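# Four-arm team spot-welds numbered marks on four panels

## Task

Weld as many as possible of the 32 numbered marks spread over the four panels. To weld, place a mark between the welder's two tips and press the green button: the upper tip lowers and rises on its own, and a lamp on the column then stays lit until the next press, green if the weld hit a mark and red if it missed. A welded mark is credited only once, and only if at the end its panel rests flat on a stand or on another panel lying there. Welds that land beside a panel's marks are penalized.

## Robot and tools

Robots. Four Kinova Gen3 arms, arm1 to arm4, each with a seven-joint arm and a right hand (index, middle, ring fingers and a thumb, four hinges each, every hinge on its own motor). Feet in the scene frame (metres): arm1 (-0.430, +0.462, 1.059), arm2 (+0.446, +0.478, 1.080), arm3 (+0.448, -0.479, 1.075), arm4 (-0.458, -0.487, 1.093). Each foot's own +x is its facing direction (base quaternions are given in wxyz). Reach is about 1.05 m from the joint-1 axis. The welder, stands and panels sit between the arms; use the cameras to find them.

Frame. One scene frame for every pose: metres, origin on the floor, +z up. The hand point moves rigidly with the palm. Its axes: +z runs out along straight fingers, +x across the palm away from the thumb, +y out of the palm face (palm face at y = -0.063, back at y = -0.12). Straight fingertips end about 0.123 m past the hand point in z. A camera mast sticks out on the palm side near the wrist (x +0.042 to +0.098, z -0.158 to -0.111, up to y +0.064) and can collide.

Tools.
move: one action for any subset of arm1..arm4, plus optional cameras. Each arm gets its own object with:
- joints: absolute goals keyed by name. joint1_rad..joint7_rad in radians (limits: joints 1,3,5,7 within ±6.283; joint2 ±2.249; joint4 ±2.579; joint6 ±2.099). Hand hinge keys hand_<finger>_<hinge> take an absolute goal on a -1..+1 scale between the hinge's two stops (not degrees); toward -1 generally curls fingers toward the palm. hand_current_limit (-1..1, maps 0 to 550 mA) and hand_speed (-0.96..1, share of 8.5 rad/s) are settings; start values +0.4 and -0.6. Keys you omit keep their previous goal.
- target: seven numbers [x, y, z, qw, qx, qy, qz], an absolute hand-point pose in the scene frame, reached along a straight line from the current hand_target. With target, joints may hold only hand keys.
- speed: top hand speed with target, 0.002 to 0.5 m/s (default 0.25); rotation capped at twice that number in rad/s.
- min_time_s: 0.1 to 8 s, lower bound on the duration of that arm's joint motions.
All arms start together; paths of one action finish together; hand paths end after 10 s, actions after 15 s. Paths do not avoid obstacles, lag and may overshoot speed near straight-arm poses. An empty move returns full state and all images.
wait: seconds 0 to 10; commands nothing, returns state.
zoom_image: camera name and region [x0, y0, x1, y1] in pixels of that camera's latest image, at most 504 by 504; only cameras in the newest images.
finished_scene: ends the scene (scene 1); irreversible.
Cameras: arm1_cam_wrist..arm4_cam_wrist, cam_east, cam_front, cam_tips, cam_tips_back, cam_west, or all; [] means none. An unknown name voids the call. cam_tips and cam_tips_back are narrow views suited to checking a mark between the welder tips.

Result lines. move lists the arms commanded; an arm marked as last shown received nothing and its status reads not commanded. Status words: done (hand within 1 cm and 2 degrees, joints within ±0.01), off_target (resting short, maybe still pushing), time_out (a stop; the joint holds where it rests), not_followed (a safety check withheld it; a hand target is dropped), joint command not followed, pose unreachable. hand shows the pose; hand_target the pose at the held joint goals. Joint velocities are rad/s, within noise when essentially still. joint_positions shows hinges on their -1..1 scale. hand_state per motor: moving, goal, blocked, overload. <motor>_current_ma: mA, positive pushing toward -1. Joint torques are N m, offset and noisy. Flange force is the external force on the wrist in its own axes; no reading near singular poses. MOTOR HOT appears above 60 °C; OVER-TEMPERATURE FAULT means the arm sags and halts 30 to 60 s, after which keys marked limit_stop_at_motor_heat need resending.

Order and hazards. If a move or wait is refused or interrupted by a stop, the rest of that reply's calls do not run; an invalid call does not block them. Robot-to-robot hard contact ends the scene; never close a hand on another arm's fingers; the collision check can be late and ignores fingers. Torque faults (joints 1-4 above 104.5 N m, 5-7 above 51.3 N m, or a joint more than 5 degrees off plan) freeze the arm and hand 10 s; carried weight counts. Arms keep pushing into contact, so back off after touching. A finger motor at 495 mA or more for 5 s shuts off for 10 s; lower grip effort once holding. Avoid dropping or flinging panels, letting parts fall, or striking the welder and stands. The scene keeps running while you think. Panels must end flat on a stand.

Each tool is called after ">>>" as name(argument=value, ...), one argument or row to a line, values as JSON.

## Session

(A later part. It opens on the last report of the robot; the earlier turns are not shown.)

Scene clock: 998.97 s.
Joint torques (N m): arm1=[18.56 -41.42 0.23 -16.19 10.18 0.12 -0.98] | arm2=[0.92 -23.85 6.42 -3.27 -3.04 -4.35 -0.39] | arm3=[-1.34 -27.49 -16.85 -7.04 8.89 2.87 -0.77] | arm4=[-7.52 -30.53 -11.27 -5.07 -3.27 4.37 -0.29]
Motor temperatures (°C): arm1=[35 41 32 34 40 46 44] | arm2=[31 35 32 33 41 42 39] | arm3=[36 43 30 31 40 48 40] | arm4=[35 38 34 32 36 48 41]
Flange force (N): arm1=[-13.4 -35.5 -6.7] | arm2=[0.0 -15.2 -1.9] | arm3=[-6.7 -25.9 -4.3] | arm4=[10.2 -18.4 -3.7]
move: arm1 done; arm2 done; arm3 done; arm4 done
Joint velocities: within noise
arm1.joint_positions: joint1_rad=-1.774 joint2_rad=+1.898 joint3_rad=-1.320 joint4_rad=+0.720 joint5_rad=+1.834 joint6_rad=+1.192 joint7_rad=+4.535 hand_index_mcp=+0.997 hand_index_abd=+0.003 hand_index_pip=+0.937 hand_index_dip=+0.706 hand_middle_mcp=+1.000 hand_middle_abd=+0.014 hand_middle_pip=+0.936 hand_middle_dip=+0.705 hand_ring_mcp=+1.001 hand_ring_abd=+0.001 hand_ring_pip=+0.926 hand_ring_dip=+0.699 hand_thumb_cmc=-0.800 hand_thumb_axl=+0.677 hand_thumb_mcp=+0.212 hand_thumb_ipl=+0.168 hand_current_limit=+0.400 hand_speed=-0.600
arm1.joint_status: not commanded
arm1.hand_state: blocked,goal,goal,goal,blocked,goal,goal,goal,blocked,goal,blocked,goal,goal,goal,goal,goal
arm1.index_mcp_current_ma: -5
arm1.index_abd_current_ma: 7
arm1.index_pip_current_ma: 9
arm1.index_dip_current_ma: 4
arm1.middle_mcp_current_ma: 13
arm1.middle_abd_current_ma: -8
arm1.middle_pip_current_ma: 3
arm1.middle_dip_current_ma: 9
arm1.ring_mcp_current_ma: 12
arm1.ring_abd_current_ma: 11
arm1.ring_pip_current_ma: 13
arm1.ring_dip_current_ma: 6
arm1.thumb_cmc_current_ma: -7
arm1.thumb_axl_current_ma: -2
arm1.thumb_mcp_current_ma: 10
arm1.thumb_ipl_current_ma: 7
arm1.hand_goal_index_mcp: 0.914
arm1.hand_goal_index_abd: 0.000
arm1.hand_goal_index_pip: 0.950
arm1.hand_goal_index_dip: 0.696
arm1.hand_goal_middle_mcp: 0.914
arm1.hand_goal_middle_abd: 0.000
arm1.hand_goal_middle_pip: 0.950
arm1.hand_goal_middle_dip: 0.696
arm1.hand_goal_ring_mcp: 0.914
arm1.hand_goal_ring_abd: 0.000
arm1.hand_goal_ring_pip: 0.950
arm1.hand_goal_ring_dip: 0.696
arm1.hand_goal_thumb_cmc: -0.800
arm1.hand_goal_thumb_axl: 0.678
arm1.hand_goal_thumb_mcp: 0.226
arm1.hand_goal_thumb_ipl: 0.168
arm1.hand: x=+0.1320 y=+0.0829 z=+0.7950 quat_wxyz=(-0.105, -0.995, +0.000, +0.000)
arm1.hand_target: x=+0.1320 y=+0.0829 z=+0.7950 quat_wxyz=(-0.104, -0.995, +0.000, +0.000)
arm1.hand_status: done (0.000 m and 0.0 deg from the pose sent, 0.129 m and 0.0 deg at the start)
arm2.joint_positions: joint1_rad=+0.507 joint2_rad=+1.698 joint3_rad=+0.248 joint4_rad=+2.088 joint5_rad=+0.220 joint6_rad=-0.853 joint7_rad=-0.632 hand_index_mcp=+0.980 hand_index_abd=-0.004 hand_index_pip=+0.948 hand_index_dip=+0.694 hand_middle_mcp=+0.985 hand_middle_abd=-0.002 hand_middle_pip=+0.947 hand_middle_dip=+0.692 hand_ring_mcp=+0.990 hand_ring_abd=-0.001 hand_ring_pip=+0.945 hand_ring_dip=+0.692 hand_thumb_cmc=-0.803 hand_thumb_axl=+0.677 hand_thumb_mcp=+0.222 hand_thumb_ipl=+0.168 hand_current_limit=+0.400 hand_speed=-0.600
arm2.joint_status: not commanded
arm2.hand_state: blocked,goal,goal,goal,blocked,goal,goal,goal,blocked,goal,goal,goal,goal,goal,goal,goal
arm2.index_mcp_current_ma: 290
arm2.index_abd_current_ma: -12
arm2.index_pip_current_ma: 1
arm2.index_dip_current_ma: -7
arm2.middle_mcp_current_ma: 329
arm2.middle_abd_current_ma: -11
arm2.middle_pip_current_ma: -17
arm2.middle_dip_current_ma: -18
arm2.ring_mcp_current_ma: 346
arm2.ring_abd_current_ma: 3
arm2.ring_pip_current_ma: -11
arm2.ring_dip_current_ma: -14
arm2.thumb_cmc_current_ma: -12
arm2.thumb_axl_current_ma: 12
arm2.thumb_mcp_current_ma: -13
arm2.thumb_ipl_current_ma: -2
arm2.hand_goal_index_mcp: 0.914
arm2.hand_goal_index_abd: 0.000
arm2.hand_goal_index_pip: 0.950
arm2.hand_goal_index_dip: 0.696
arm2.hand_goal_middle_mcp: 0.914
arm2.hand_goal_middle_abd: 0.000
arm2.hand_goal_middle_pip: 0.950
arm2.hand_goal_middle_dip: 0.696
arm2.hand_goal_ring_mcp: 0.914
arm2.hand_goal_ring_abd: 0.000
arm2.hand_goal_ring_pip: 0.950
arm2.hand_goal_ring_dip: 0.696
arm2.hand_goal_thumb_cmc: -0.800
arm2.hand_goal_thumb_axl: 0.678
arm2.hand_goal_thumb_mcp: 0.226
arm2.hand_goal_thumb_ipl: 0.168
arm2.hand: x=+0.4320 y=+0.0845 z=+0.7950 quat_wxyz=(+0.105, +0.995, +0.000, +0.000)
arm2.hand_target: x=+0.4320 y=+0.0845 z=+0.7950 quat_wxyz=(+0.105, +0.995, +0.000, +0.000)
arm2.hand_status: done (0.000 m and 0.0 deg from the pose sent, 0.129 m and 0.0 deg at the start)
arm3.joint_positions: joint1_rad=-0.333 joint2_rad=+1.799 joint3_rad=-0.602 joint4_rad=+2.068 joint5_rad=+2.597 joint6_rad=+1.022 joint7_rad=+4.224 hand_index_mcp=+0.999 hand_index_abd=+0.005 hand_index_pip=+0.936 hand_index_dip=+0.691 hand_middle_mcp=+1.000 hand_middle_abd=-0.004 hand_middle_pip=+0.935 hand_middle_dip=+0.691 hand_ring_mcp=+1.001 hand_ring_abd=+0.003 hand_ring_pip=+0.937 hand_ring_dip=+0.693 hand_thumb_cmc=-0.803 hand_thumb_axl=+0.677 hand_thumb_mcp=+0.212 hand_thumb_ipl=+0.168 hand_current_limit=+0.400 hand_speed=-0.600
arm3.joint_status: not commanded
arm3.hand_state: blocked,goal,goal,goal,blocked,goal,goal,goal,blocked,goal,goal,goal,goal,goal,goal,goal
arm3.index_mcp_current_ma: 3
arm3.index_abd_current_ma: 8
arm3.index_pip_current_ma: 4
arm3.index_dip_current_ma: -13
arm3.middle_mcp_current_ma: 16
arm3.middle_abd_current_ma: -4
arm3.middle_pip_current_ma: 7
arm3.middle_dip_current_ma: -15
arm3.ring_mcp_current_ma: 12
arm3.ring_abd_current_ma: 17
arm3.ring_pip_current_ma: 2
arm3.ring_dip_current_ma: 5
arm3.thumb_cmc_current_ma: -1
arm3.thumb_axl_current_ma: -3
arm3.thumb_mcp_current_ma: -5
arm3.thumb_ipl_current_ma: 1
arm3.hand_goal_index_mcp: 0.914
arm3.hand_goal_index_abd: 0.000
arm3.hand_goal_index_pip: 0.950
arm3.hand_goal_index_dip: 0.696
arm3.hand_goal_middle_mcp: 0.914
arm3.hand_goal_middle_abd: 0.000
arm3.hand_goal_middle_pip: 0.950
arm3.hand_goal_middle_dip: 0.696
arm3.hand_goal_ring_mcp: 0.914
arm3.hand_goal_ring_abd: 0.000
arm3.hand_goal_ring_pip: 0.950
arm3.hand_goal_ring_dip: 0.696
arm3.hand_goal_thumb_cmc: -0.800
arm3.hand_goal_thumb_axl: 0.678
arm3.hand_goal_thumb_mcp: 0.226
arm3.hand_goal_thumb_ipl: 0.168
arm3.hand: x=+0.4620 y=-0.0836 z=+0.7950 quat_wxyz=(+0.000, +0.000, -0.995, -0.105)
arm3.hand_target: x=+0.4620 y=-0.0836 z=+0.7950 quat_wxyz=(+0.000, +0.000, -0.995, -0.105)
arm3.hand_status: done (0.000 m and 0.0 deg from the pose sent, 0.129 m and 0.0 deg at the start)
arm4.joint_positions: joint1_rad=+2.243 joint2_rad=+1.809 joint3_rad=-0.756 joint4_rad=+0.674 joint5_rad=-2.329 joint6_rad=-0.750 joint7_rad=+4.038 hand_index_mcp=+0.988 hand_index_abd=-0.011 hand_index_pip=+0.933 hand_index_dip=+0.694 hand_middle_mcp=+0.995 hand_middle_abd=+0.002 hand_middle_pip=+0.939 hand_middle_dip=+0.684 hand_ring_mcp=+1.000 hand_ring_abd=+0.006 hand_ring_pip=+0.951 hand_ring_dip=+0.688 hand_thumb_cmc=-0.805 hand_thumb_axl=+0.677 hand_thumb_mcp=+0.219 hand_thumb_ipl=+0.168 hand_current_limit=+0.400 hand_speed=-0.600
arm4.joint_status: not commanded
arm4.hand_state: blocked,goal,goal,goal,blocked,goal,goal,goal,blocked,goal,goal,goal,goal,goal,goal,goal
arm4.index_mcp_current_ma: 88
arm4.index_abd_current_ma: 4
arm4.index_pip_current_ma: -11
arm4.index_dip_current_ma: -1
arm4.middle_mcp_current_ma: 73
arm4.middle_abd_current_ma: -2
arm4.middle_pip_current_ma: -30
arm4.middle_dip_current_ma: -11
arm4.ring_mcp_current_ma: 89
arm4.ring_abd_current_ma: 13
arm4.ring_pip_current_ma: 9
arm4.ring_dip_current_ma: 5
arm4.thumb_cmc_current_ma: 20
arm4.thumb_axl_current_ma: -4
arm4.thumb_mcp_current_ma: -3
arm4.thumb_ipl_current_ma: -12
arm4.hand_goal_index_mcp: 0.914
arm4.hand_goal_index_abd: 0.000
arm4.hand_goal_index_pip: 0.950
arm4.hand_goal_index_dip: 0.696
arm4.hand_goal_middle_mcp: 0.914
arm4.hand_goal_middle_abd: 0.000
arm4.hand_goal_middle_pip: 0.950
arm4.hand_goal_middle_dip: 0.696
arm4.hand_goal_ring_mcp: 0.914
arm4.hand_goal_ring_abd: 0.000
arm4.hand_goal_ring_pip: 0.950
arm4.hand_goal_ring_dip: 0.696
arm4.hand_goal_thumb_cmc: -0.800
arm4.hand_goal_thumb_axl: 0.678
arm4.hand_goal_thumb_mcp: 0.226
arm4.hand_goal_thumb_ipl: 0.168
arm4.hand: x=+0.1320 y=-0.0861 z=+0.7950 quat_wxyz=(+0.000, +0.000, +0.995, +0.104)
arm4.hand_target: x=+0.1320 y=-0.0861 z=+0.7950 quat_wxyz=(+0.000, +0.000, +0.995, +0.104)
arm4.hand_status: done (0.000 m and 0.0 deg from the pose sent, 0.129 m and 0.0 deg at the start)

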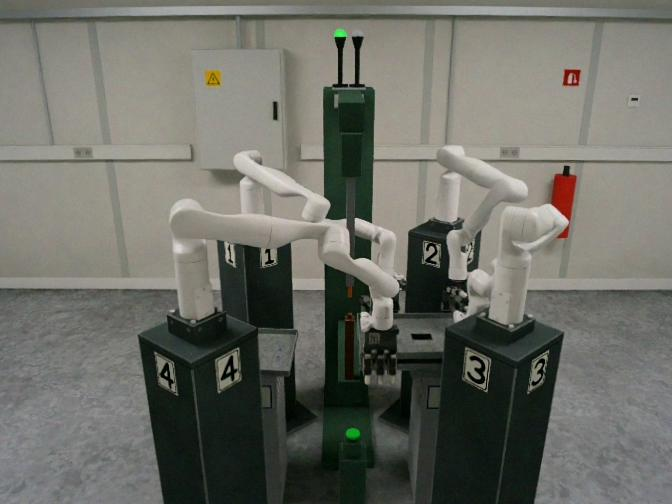

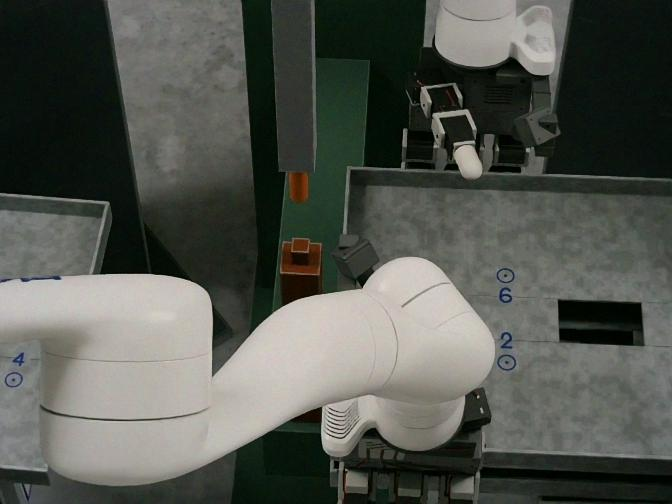

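>>> move(
  arm1={"target": [0.132, 0.0829, 0.7785, 0.1045, 0.9945, 0, 0], "speed": 0.03},
  arm2={"target": [0.432, 0.0845, 0.7785, 0.1045, 0.9945, 0, 0], "speed": 0.03},
  arm3={"target": [0.462, -0.0836, 0.7785, 0, 0, 0.9945, 0.1045], "speed": 0.03},
  arm4={"target": [0.132, -0.0861, 0.7785, 0, 0, 0.9945, 0.1045], "speed": 0.03},
  cameras=["cam_front", "cam_tips"],
)

Scene clock: 1000.53 s.
Joint torques (N m): arm1=[18.52 -41.28 0.71 -16.28 10 -0.05 -0.92] | arm2=[1.03 -23.77 6.38 -3.02 -2.94 -4.25 -0.39] | arm3=[-1.33 -27.48 -16.71 -6.55 8.66 2.69 -0.75] | arm4=[-7.61 -30.91 -10.81 -4.98 -3.45 4.32 -0.33]
Motor temperatures (°C): arm1=[35 41 32 34 40 46 44] | arm2=[31 35 32 33 41 42 39] | arm3=[36 43 30 31 40 48 40] | arm4=[35 38 34 32 36 48 41]
Flange force (N): arm1=[-13.9 -35.5 -7.4] | arm2=[0.4 -14.7 -1.7] | arm3=[-6.4 -25.5 -4.2] | arm4=[11.5 -19.1 -4.7]
move: arm1 done; arm2 done; arm3 done; arm4 done
Joint velocities: within noise
arm1.joint_positions: joint1_rad=-1.794 joint2_rad=+1.924 joint3_rad=-1.321 joint4_rad=+0.668 joint5_rad=+1.834 joint6_rad=+1.165 joint7_rad=+4.559 hand_index_mcp=+0.997 hand_index_abd=+0.003 hand_index_pip=+0.937 hand_index_dip=+0.706 hand_middle_mcp=+1.000 hand_middle_abd=+0.014 hand_middle_pip=+0.936 hand_middle_dip=+0.705 hand_ring_mcp=+1.001 hand_ring_abd=+0.001 hand_ring_pip=+0.926 hand_ring_dip=+0.699 hand_thumb_cmc=-0.800 hand_thumb_axl=+0.677 hand_thumb_mcp=+0.212 hand_thumb_ipl=+0.168 hand_current_limit=+0.400 hand_speed=-0.600
arm1.joint_status: not commanded
arm1.hand_state: blocked,goal,goal,goal,blocked,goal,goal,goal,blocked,goal,blocked,goal,goal,goal,goal,goal
arm1.index_mcp_current_ma: 0
arm1.index_abd_current_ma: 12
arm1.index_pip_current_ma: 10
arm1.index_dip_current_ma: 3
arm1.middle_mcp_current_ma: 14
arm1.middle_abd_current_ma: 4
arm1.middle_pip_current_ma: 2
arm1.middle_dip_current_ma: 4
arm1.ring_mcp_current_ma: 13
arm1.ring_abd_current_ma: 15
arm1.ring_pip_current_ma: 9
arm1.ring_dip_current_ma: 5
arm1.thumb_cmc_current_ma: -5
arm1.thumb_axl_current_ma: -2
arm1.thumb_mcp_current_ma: -4
arm1.thumb_ipl_current_ma: -6
arm1.hand_goal_index_mcp: 0.914
arm1.hand_goal_index_abd: 0.000
arm1.hand_goal_index_pip: 0.950
arm1.hand_goal_index_dip: 0.696
arm1.hand_goal_middle_mcp: 0.914
arm1.hand_goal_middle_abd: 0.000
arm1.hand_goal_middle_pip: 0.950
arm1.hand_goal_middle_dip: 0.696
arm1.hand_goal_ring_mcp: 0.914
arm1.hand_goal_ring_abd: 0.000
arm1.hand_goal_ring_pip: 0.950
arm1.hand_goal_ring_dip: 0.696
arm1.hand_goal_thumb_cmc: -0.800
arm1.hand_goal_thumb_axl: 0.678
arm1.hand_goal_thumb_mcp: 0.226
arm1.hand_goal_thumb_ipl: 0.168
arm1.hand: x=+0.1320 y=+0.0829 z=+0.7785 quat_wxyz=(-0.104, -0.995, +0.000, +0.000)
arm1.hand_target: x=+0.1320 y=+0.0829 z=+0.7785 quat_wxyz=(-0.104, -0.995, +0.000, +0.000)
arm1.hand_status: done (0.000 m and 0.0 deg from the pose sent, 0.017 m and 0.0 deg at the start)
arm2.joint_positions: joint1_rad=+0.506 joint2_rad=+1.734 joint3_rad=+0.242 joint4_rad=+2.045 joint5_rad=+0.210 joint6_rad=-0.845 joint7_rad=-0.634 hand_index_mcp=+0.980 hand_index_abd=-0.004 hand_index_pip=+0.949 hand_index_dip=+0.694 hand_middle_mcp=+0.985 hand_middle_abd=-0.002 hand_middle_pip=+0.947 hand_middle_dip=+0.692 hand_ring_mcp=+0.990 hand_ring_abd=-0.001 hand_ring_pip=+0.945 hand_ring_dip=+0.692 hand_thumb_cmc=-0.803 hand_thumb_axl=+0.677 hand_thumb_mcp=+0.222 hand_thumb_ipl=+0.168 hand_current_limit=+0.400 hand_speed=-0.600
arm2.joint_status: not commanded
arm2.hand_state: blocked,goal,goal,goal,blocked,goal,goal,goal,blocked,goal,goal,goal,goal,goal,goal,goal
arm2.index_mcp_current_ma: 293
arm2.index_abd_current_ma: -14
arm2.index_pip_current_ma: 5
arm2.index_dip_current_ma: -8
arm2.middle_mcp_current_ma: 322
arm2.middle_abd_current_ma: -5
arm2.middle_pip_current_ma: -11
arm2.middle_dip_current_ma: -16
arm2.ring_mcp_current_ma: 342
arm2.ring_abd_current_ma: 0
arm2.ring_pip_current_ma: -8
arm2.ring_dip_current_ma: -11
arm2.thumb_cmc_current_ma: -13
arm2.thumb_axl_current_ma: 9
arm2.thumb_mcp_current_ma: -14
arm2.thumb_ipl_current_ma: -4
arm2.hand_goal_index_mcp: 0.914
arm2.hand_goal_index_abd: 0.000
arm2.hand_goal_index_pip: 0.950
arm2.hand_goal_index_dip: 0.696
arm2.hand_goal_middle_mcp: 0.914
arm2.hand_goal_middle_abd: 0.000
arm2.hand_goal_middle_pip: 0.950
arm2.hand_goal_middle_dip: 0.696
arm2.hand_goal_ring_mcp: 0.914
arm2.hand_goal_ring_abd: 0.000
arm2.hand_goal_ring_pip: 0.950
arm2.hand_goal_ring_dip: 0.696
arm2.hand_goal_thumb_cmc: -0.800
arm2.hand_goal_thumb_axl: 0.678
arm2.hand_goal_thumb_mcp: 0.226
arm2.hand_goal_thumb_ipl: 0.168
arm2.hand: x=+0.4320 y=+0.0845 z=+0.7785 quat_wxyz=(+0.105, +0.995, +0.000, +0.000)
arm2.hand_target: x=+0.4320 y=+0.0845 z=+0.7785 quat_wxyz=(+0.105, +0.995, +0.000, +0.000)
arm2.hand_status: done (0.000 m and 0.0 deg from the pose sent, 0.016 m and 0.0 deg at the start)
arm3.joint_positions: joint1_rad=-0.332 joint2_rad=+1.831 joint3_rad=-0.588 joint4_rad=+2.027 joint5_rad=+2.618 joint6_rad=+1.008 joint7_rad=+4.230 hand_index_mcp=+0.999 hand_index_abd=+0.005 hand_index_pip=+0.936 hand_index_dip=+0.691 hand_middle_mcp=+1.000 hand_middle_abd=-0.003 hand_middle_pip=+0.935 hand_middle_dip=+0.691 hand_ring_mcp=+1.001 hand_ring_abd=+0.003 hand_ring_pip=+0.937 hand_ring_dip=+0.693 hand_thumb_cmc=-0.803 hand_thumb_axl=+0.677 hand_thumb_mcp=+0.212 hand_thumb_ipl=+0.168 hand_current_limit=+0.400 hand_speed=-0.600
arm3.joint_status: not commanded
arm3.hand_state: blocked,goal,goal,goal,blocked,goal,goal,goal,blocked,goal,goal,goal,goal,goal,goal,goal
arm3.index_mcp_current_ma: 12
arm3.index_abd_current_ma: 3
arm3.index_pip_current_ma: 4
arm3.index_dip_current_ma: -7
arm3.middle_mcp_current_ma: 22
arm3.middle_abd_current_ma: -11
arm3.middle_pip_current_ma: 3
arm3.middle_dip_current_ma: -5
arm3.ring_mcp_current_ma: 10
arm3.ring_abd_current_ma: -1
arm3.ring_pip_current_ma: 3
arm3.ring_dip_current_ma: -7
arm3.thumb_cmc_current_ma: 2
arm3.thumb_axl_current_ma: -7
arm3.thumb_mcp_current_ma: -1
arm3.thumb_ipl_current_ma: -7
arm3.hand_goal_index_mcp: 0.914
arm3.hand_goal_index_abd: 0.000
arm3.hand_goal_index_pip: 0.950
arm3.hand_goal_index_dip: 0.696
arm3.hand_goal_middle_mcp: 0.914
arm3.hand_goal_middle_abd: 0.000
arm3.hand_goal_middle_pip: 0.950
arm3.hand_goal_middle_dip: 0.696
arm3.hand_goal_ring_mcp: 0.914
arm3.hand_goal_ring_abd: 0.000
arm3.hand_goal_ring_pip: 0.950
arm3.hand_goal_ring_dip: 0.696
arm3.hand_goal_thumb_cmc: -0.800
arm3.hand_goal_thumb_axl: 0.678
arm3.hand_goal_thumb_mcp: 0.226
arm3.hand_goal_thumb_ipl: 0.168
arm3.hand: x=+0.4620 y=-0.0836 z=+0.7785 quat_wxyz=(+0.000, +0.000, -0.995, -0.105)
arm3.hand_target: x=+0.4620 y=-0.0836 z=+0.7785 quat_wxyz=(+0.000, +0.000, -0.995, -0.105)
arm3.hand_status: done (0.000 m and 0.0 deg from the pose sent, 0.016 m and 0.0 deg at the start)
arm4.joint_positions: joint1_rad=+2.227 joint2_rad=+1.851 joint3_rad=-0.768 joint4_rad=+0.610 joint5_rad=-2.336 joint6_rad=-0.758 joint7_rad=+4.072 hand_index_mcp=+0.989 hand_index_abd=-0.011 hand_index_pip=+0.933 hand_index_dip=+0.694 hand_middle_mcp=+0.995 hand_middle_abd=+0.002 hand_middle_pip=+0.939 hand_middle_dip=+0.684 hand_ring_mcp=+1.000 hand_ring_abd=+0.006 hand_ring_pip=+0.951 hand_ring_dip=+0.688 hand_thumb_cmc=-0.805 hand_thumb_axl=+0.677 hand_thumb_mcp=+0.219 hand_thumb_ipl=+0.168 hand_current_limit=+0.400 hand_speed=-0.600
arm4.joint_status: not commanded
arm4.hand_state: blocked,goal,goal,goal,blocked,goal,goal,goal,blocked,goal,goal,goal,goal,goal,goal,goal
arm4.index_mcp_current_ma: 68
arm4.index_abd_current_ma: -1
arm4.index_pip_current_ma: -9
arm4.index_dip_current_ma: -5
arm4.middle_mcp_current_ma: 83
arm4.middle_abd_current_ma: 7
arm4.middle_pip_current_ma: -17
arm4.middle_dip_current_ma: -15
arm4.ring_mcp_current_ma: 96
arm4.ring_abd_current_ma: 9
arm4.ring_pip_current_ma: -7
arm4.ring_dip_current_ma: 7
arm4.thumb_cmc_current_ma: 7
arm4.thumb_axl_current_ma: 9
arm4.thumb_mcp_current_ma: -6
arm4.thumb_ipl_current_ma: 6
arm4.hand_goal_index_mcp: 0.914
arm4.hand_goal_index_abd: 0.000
arm4.hand_goal_index_pip: 0.950
arm4.hand_goal_index_dip: 0.696
arm4.hand_goal_middle_mcp: 0.914
arm4.hand_goal_middle_abd: 0.000
arm4.hand_goal_middle_pip: 0.950
arm4.hand_goal_middle_dip: 0.696
arm4.hand_goal_ring_mcp: 0.914
arm4.hand_goal_ring_abd: 0.000
arm4.hand_goal_ring_pip: 0.950
arm4.hand_goal_ring_dip: 0.696
arm4.hand_goal_thumb_cmc: -0.800
arm4.hand_goal_thumb_axl: 0.678
arm4.hand_goal_thumb_mcp: 0.226
arm4.hand_goal_thumb_ipl: 0.168
arm4.hand: x=+0.1320 y=-0.0861 z=+0.7785 quat_wxyz=(+0.000, +0.000, +0.995, +0.104)
arm4.hand_target: x=+0.1320 y=-0.0861 z=+0.7785 quat_wxyz=(+0.000, +0.000, +0.995, +0.104)
arm4.hand_status: done (0.000 m and 0.0 deg from the pose sent, 0.017 m and 0.0 deg at the start)

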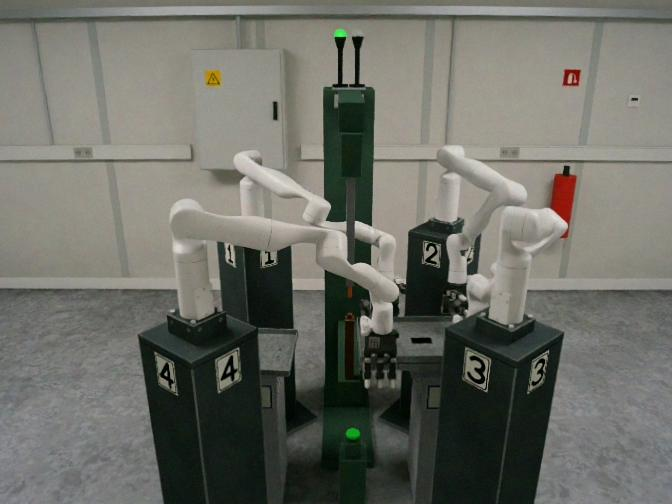

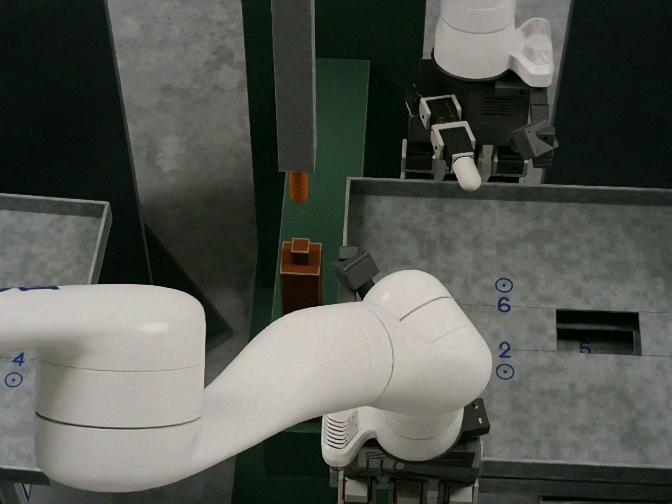

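>>> move(
  arm1={"target": [0.132, 0.0829, 0.7768, 0.1045, 0.9945, 0, 0], "speed": 0.02},
  arm2={"target": [0.432, 0.0845, 0.7768, 0.1045, 0.9945, 0, 0], "speed": 0.02},
  arm3={"target": [0.462, -0.0836, 0.7768, 0, 0, 0.9945, 0.1045], "speed": 0.02},
  arm4={"target": [0.132, -0.0861, 0.7768, 0, 0, 0.9945, 0.1045], "speed": 0.02},
  cameras=["cam_tips"],
)

Scene clock: 1007.40 s.
Joint torques (N m): arm1=[18.93 -37.12 1.74 -16.9 10.15 -0.92 -0.92] | arm2=[1.04 -21.7 5.83 -4.6 -2.91 -3.87 -0.37] | arm3=[-1.44 -28.54 -17.46 -5.83 8.78 2.81 -0.74] | arm4=[-8.1 -29.52 -10.62 -5.25 -3.28 5.02 -0.31]
Motor temperatures (°C): arm1=[35 41 32 34 40 46 44] | arm2=[31 35 32 33 41 42 39] | arm3=[36 43 30 31 40 48 40] | arm4=[35 38 34 32 36 48 41]
Flange force (N): arm1=[-16.5 -35.5 -17.3] | arm2=[0.4 -14.1 -10.8] | arm3=[-6.8 -26.3 0.1] | arm4=[13.8 -20.1 -10.0]
move: arm1 done; arm2 done; arm3 done; arm4 done
Joint velocities: within noise
arm1.joint_positions: joint1_rad=-1.796 joint2_rad=+1.927 joint3_rad=-1.321 joint4_rad=+0.662 joint5_rad=+1.834 joint6_rad=+1.162 joint7_rad=+4.561 hand_index_mcp=+0.997 hand_index_abd=+0.003 hand_index_pip=+0.937 hand_index_dip=+0.706 hand_middle_mcp=+1.000 hand_middle_abd=+0.011 hand_middle_pip=+0.936 hand_middle_dip=+0.705 hand_ring_mcp=+1.001 hand_ring_abd=-0.001 hand_ring_pip=+0.926 hand_ring_dip=+0.699 hand_thumb_cmc=-0.800 hand_thumb_axl=+0.677 hand_thumb_mcp=+0.212 hand_thumb_ipl=+0.168 hand_current_limit=+0.400 hand_speed=-0.600
arm1.joint_status: not commanded
arm1.hand_state: blocked,goal,goal,goal,blocked,goal,goal,goal,blocked,goal,blocked,goal,goal,goal,goal,goal
arm1.index_mcp_current_ma: -1
arm1.index_abd_current_ma: 8
arm1.index_pip_current_ma: 11
arm1.index_dip_current_ma: 0
arm1.middle_mcp_current_ma: 12
arm1.middle_abd_current_ma: 10
arm1.middle_pip_current_ma: 2
arm1.middle_dip_current_ma: 1
arm1.ring_mcp_current_ma: 12
arm1.ring_abd_current_ma: 14
arm1.ring_pip_current_ma: 17
arm1.ring_dip_current_ma: 5
arm1.thumb_cmc_current_ma: -4
arm1.thumb_axl_current_ma: -3
arm1.thumb_mcp_current_ma: -1
arm1.thumb_ipl_current_ma: -2
arm1.hand_goal_index_mcp: 0.914
arm1.hand_goal_index_abd: 0.000
arm1.hand_goal_index_pip: 0.950
arm1.hand_goal_index_dip: 0.696
arm1.hand_goal_middle_mcp: 0.914
arm1.hand_goal_middle_abd: 0.000
arm1.hand_goal_middle_pip: 0.950
arm1.hand_goal_middle_dip: 0.696
arm1.hand_goal_ring_mcp: 0.914
arm1.hand_goal_ring_abd: 0.000
arm1.hand_goal_ring_pip: 0.950
arm1.hand_goal_ring_dip: 0.696
arm1.hand_goal_thumb_cmc: -0.800
arm1.hand_goal_thumb_axl: 0.678
arm1.hand_goal_thumb_mcp: 0.226
arm1.hand_goal_thumb_ipl: 0.168
arm1.hand: x=+0.1320 y=+0.0829 z=+0.7768 quat_wxyz=(-0.105, -0.995, +0.000, +0.000)
arm1.hand_target: x=+0.1320 y=+0.0829 z=+0.7768 quat_wxyz=(-0.105, -0.995, +0.000, +0.000)
arm1.hand_status: done (0.000 m and 0.0 deg from the pose sent, 0.002 m and 0.0 deg at the start)
arm2.joint_positions: joint1_rad=+0.506 joint2_rad=+1.737 joint3_rad=+0.242 joint4_rad=+2.041 joint5_rad=+0.209 joint6_rad=-0.844 joint7_rad=-0.634 hand_index_mcp=+0.980 hand_index_abd=-0.005 hand_index_pip=+0.943 hand_index_dip=+0.694 hand_middle_mcp=+0.985 hand_middle_abd=-0.002 hand_middle_pip=+0.943 hand_middle_dip=+0.692 hand_ring_mcp=+0.990 hand_ring_abd=-0.004 hand_ring_pip=+0.944 hand_ring_dip=+0.692 hand_thumb_cmc=-0.803 hand_thumb_axl=+0.677 hand_thumb_mcp=+0.222 hand_thumb_ipl=+0.168 hand_current_limit=+0.400 hand_speed=-0.600
arm2.joint_status: not commanded
arm2.hand_state: blocked,goal,goal,goal,blocked,goal,goal,goal,blocked,goal,goal,goal,goal,goal,goal,goal
arm2.index_mcp_current_ma: 299
arm2.index_abd_current_ma: -17
arm2.index_pip_current_ma: -14
arm2.index_dip_current_ma: -14
arm2.middle_mcp_current_ma: 328
arm2.middle_abd_current_ma: -11
arm2.middle_pip_current_ma: -33
arm2.middle_dip_current_ma: -17
arm2.ring_mcp_current_ma: 346
arm2.ring_abd_current_ma: -8
arm2.ring_pip_current_ma: -16
arm2.ring_dip_current_ma: -11
arm2.thumb_cmc_current_ma: -4
arm2.thumb_axl_current_ma: 6
arm2.thumb_mcp_current_ma: -17
arm2.thumb_ipl_current_ma: -9
arm2.hand_goal_index_mcp: 0.914
arm2.hand_goal_index_abd: 0.000
arm2.hand_goal_index_pip: 0.950
arm2.hand_goal_index_dip: 0.696
arm2.hand_goal_middle_mcp: 0.914
arm2.hand_goal_middle_abd: 0.000
arm2.hand_goal_middle_pip: 0.950
arm2.hand_goal_middle_dip: 0.696
arm2.hand_goal_ring_mcp: 0.914
arm2.hand_goal_ring_abd: 0.000
arm2.hand_goal_ring_pip: 0.950
arm2.hand_goal_ring_dip: 0.696
arm2.hand_goal_thumb_cmc: -0.800
arm2.hand_goal_thumb_axl: 0.678
arm2.hand_goal_thumb_mcp: 0.226
arm2.hand_goal_thumb_ipl: 0.168
arm2.hand: x=+0.4320 y=+0.0845 z=+0.7768 quat_wxyz=(+0.104, +0.995, +0.000, +0.000)
arm2.hand_target: x=+0.4320 y=+0.0845 z=+0.7768 quat_wxyz=(+0.104, +0.995, +0.000, +0.000)
arm2.hand_status: done (0.000 m and 0.0 deg from the pose sent, 0.002 m and 0.0 deg at the start)
arm3.joint_positions: joint1_rad=-0.331 joint2_rad=+1.835 joint3_rad=-0.587 joint4_rad=+2.022 joint5_rad=+2.620 joint6_rad=+1.006 joint7_rad=+4.230 hand_index_mcp=+0.999 hand_index_abd=+0.005 hand_index_pip=+0.936 hand_index_dip=+0.691 hand_middle_mcp=+1.000 hand_middle_abd=-0.004 hand_middle_pip=+0.935 hand_middle_dip=+0.691 hand_ring_mcp=+1.001 hand_ring_abd=+0.003 hand_ring_pip=+0.937 hand_ring_dip=+0.693 hand_thumb_cmc=-0.803 hand_thumb_axl=+0.677 hand_thumb_mcp=+0.212 hand_thumb_ipl=+0.168 hand_current_limit=+0.400 hand_speed=-0.600
arm3.joint_status: not commanded
arm3.hand_state: blocked,goal,goal,goal,blocked,goal,goal,goal,blocked,goal,goal,goal,goal,goal,goal,goal
arm3.index_mcp_current_ma: 18
arm3.index_abd_current_ma: 8
arm3.index_pip_current_ma: 12
arm3.index_dip_current_ma: -9
arm3.middle_mcp_current_ma: 14
arm3.middle_abd_current_ma: 6
arm3.middle_pip_current_ma: 5
arm3.middle_dip_current_ma: -4
arm3.ring_mcp_current_ma: 16
arm3.ring_abd_current_ma: 5
arm3.ring_pip_current_ma: 11
arm3.ring_dip_current_ma: 0
arm3.thumb_cmc_current_ma: -4
arm3.thumb_axl_current_ma: -1
arm3.thumb_mcp_current_ma: 0
arm3.thumb_ipl_current_ma: -6
arm3.hand_goal_index_mcp: 0.914
arm3.hand_goal_index_abd: 0.000
arm3.hand_goal_index_pip: 0.950
arm3.hand_goal_index_dip: 0.696
arm3.hand_goal_middle_mcp: 0.914
arm3.hand_goal_middle_abd: 0.000
arm3.hand_goal_middle_pip: 0.950
arm3.hand_goal_middle_dip: 0.696
arm3.hand_goal_ring_mcp: 0.914
arm3.hand_goal_ring_abd: 0.000
arm3.hand_goal_ring_pip: 0.950
arm3.hand_goal_ring_dip: 0.696
arm3.hand_goal_thumb_cmc: -0.800
arm3.hand_goal_thumb_axl: 0.678
arm3.hand_goal_thumb_mcp: 0.226
arm3.hand_goal_thumb_ipl: 0.168
arm3.hand: x=+0.4620 y=-0.0836 z=+0.7768 quat_wxyz=(+0.000, +0.000, -0.995, -0.105)
arm3.hand_target: x=+0.4620 y=-0.0836 z=+0.7768 quat_wxyz=(+0.000, +0.000, -0.995, -0.105)
arm3.hand_status: done (0.000 m and 0.0 deg from the pose sent, 0.002 m and 0.0 deg at the start)
arm4.joint_positions: joint1_rad=+2.225 joint2_rad=+1.856 joint3_rad=-0.770 joint4_rad=+0.603 joint5_rad=-2.337 joint6_rad=-0.759 joint7_rad=+4.076 hand_index_mcp=+0.989 hand_index_abd=-0.012 hand_index_pip=+0.933 hand_index_dip=+0.694 hand_middle_mcp=+0.995 hand_middle_abd=+0.001 hand_middle_pip=+0.939 hand_middle_dip=+0.684 hand_ring_mcp=+1.000 hand_ring_abd=+0.005 hand_ring_pip=+0.949 hand_ring_dip=+0.687 hand_thumb_cmc=-0.805 hand_thumb_axl=+0.677 hand_thumb_mcp=+0.219 hand_thumb_ipl=+0.168 hand_current_limit=+0.400 hand_speed=-0.600
arm4.joint_status: not commanded
arm4.hand_state: blocked,goal,goal,goal,blocked,goal,goal,goal,blocked,goal,goal,goal,goal,goal,goal,goal
arm4.index_mcp_current_ma: 79
arm4.index_abd_current_ma: -5
arm4.index_pip_current_ma: -7
arm4.index_dip_current_ma: -6
arm4.middle_mcp_current_ma: 77
arm4.middle_abd_current_ma: -16
arm4.middle_pip_current_ma: -11
arm4.middle_dip_current_ma: -8
arm4.ring_mcp_current_ma: 84
arm4.ring_abd_current_ma: 20
arm4.ring_pip_current_ma: -15
arm4.ring_dip_current_ma: 7
arm4.thumb_cmc_current_ma: -5
arm4.thumb_axl_current_ma: 5
arm4.thumb_mcp_current_ma: -3
arm4.thumb_ipl_current_ma: -7
arm4.hand_goal_index_mcp: 0.914
arm4.hand_goal_index_abd: 0.000
arm4.hand_goal_index_pip: 0.950
arm4.hand_goal_index_dip: 0.696
arm4.hand_goal_middle_mcp: 0.914
arm4.hand_goal_middle_abd: 0.000
arm4.hand_goal_middle_pip: 0.950
arm4.hand_goal_middle_dip: 0.696
arm4.hand_goal_ring_mcp: 0.914
arm4.hand_goal_ring_abd: 0.000
arm4.hand_goal_ring_pip: 0.950
arm4.hand_goal_ring_dip: 0.696
arm4.hand_goal_thumb_cmc: -0.800
arm4.hand_goal_thumb_axl: 0.678
arm4.hand_goal_thumb_mcp: 0.226
arm4.hand_goal_thumb_ipl: 0.168
arm4.hand: x=+0.1320 y=-0.0861 z=+0.7768 quat_wxyz=(+0.000, +0.000, +0.995, +0.105)
arm4.hand_target: x=+0.1320 y=-0.0861 z=+0.7768 quat_wxyz=(+0.000, +0.000, +0.995, +0.105)
arm4.hand_status: done (0.000 m and 0.0 deg from the pose sent, 0.002 m and 0.0 deg at the start)

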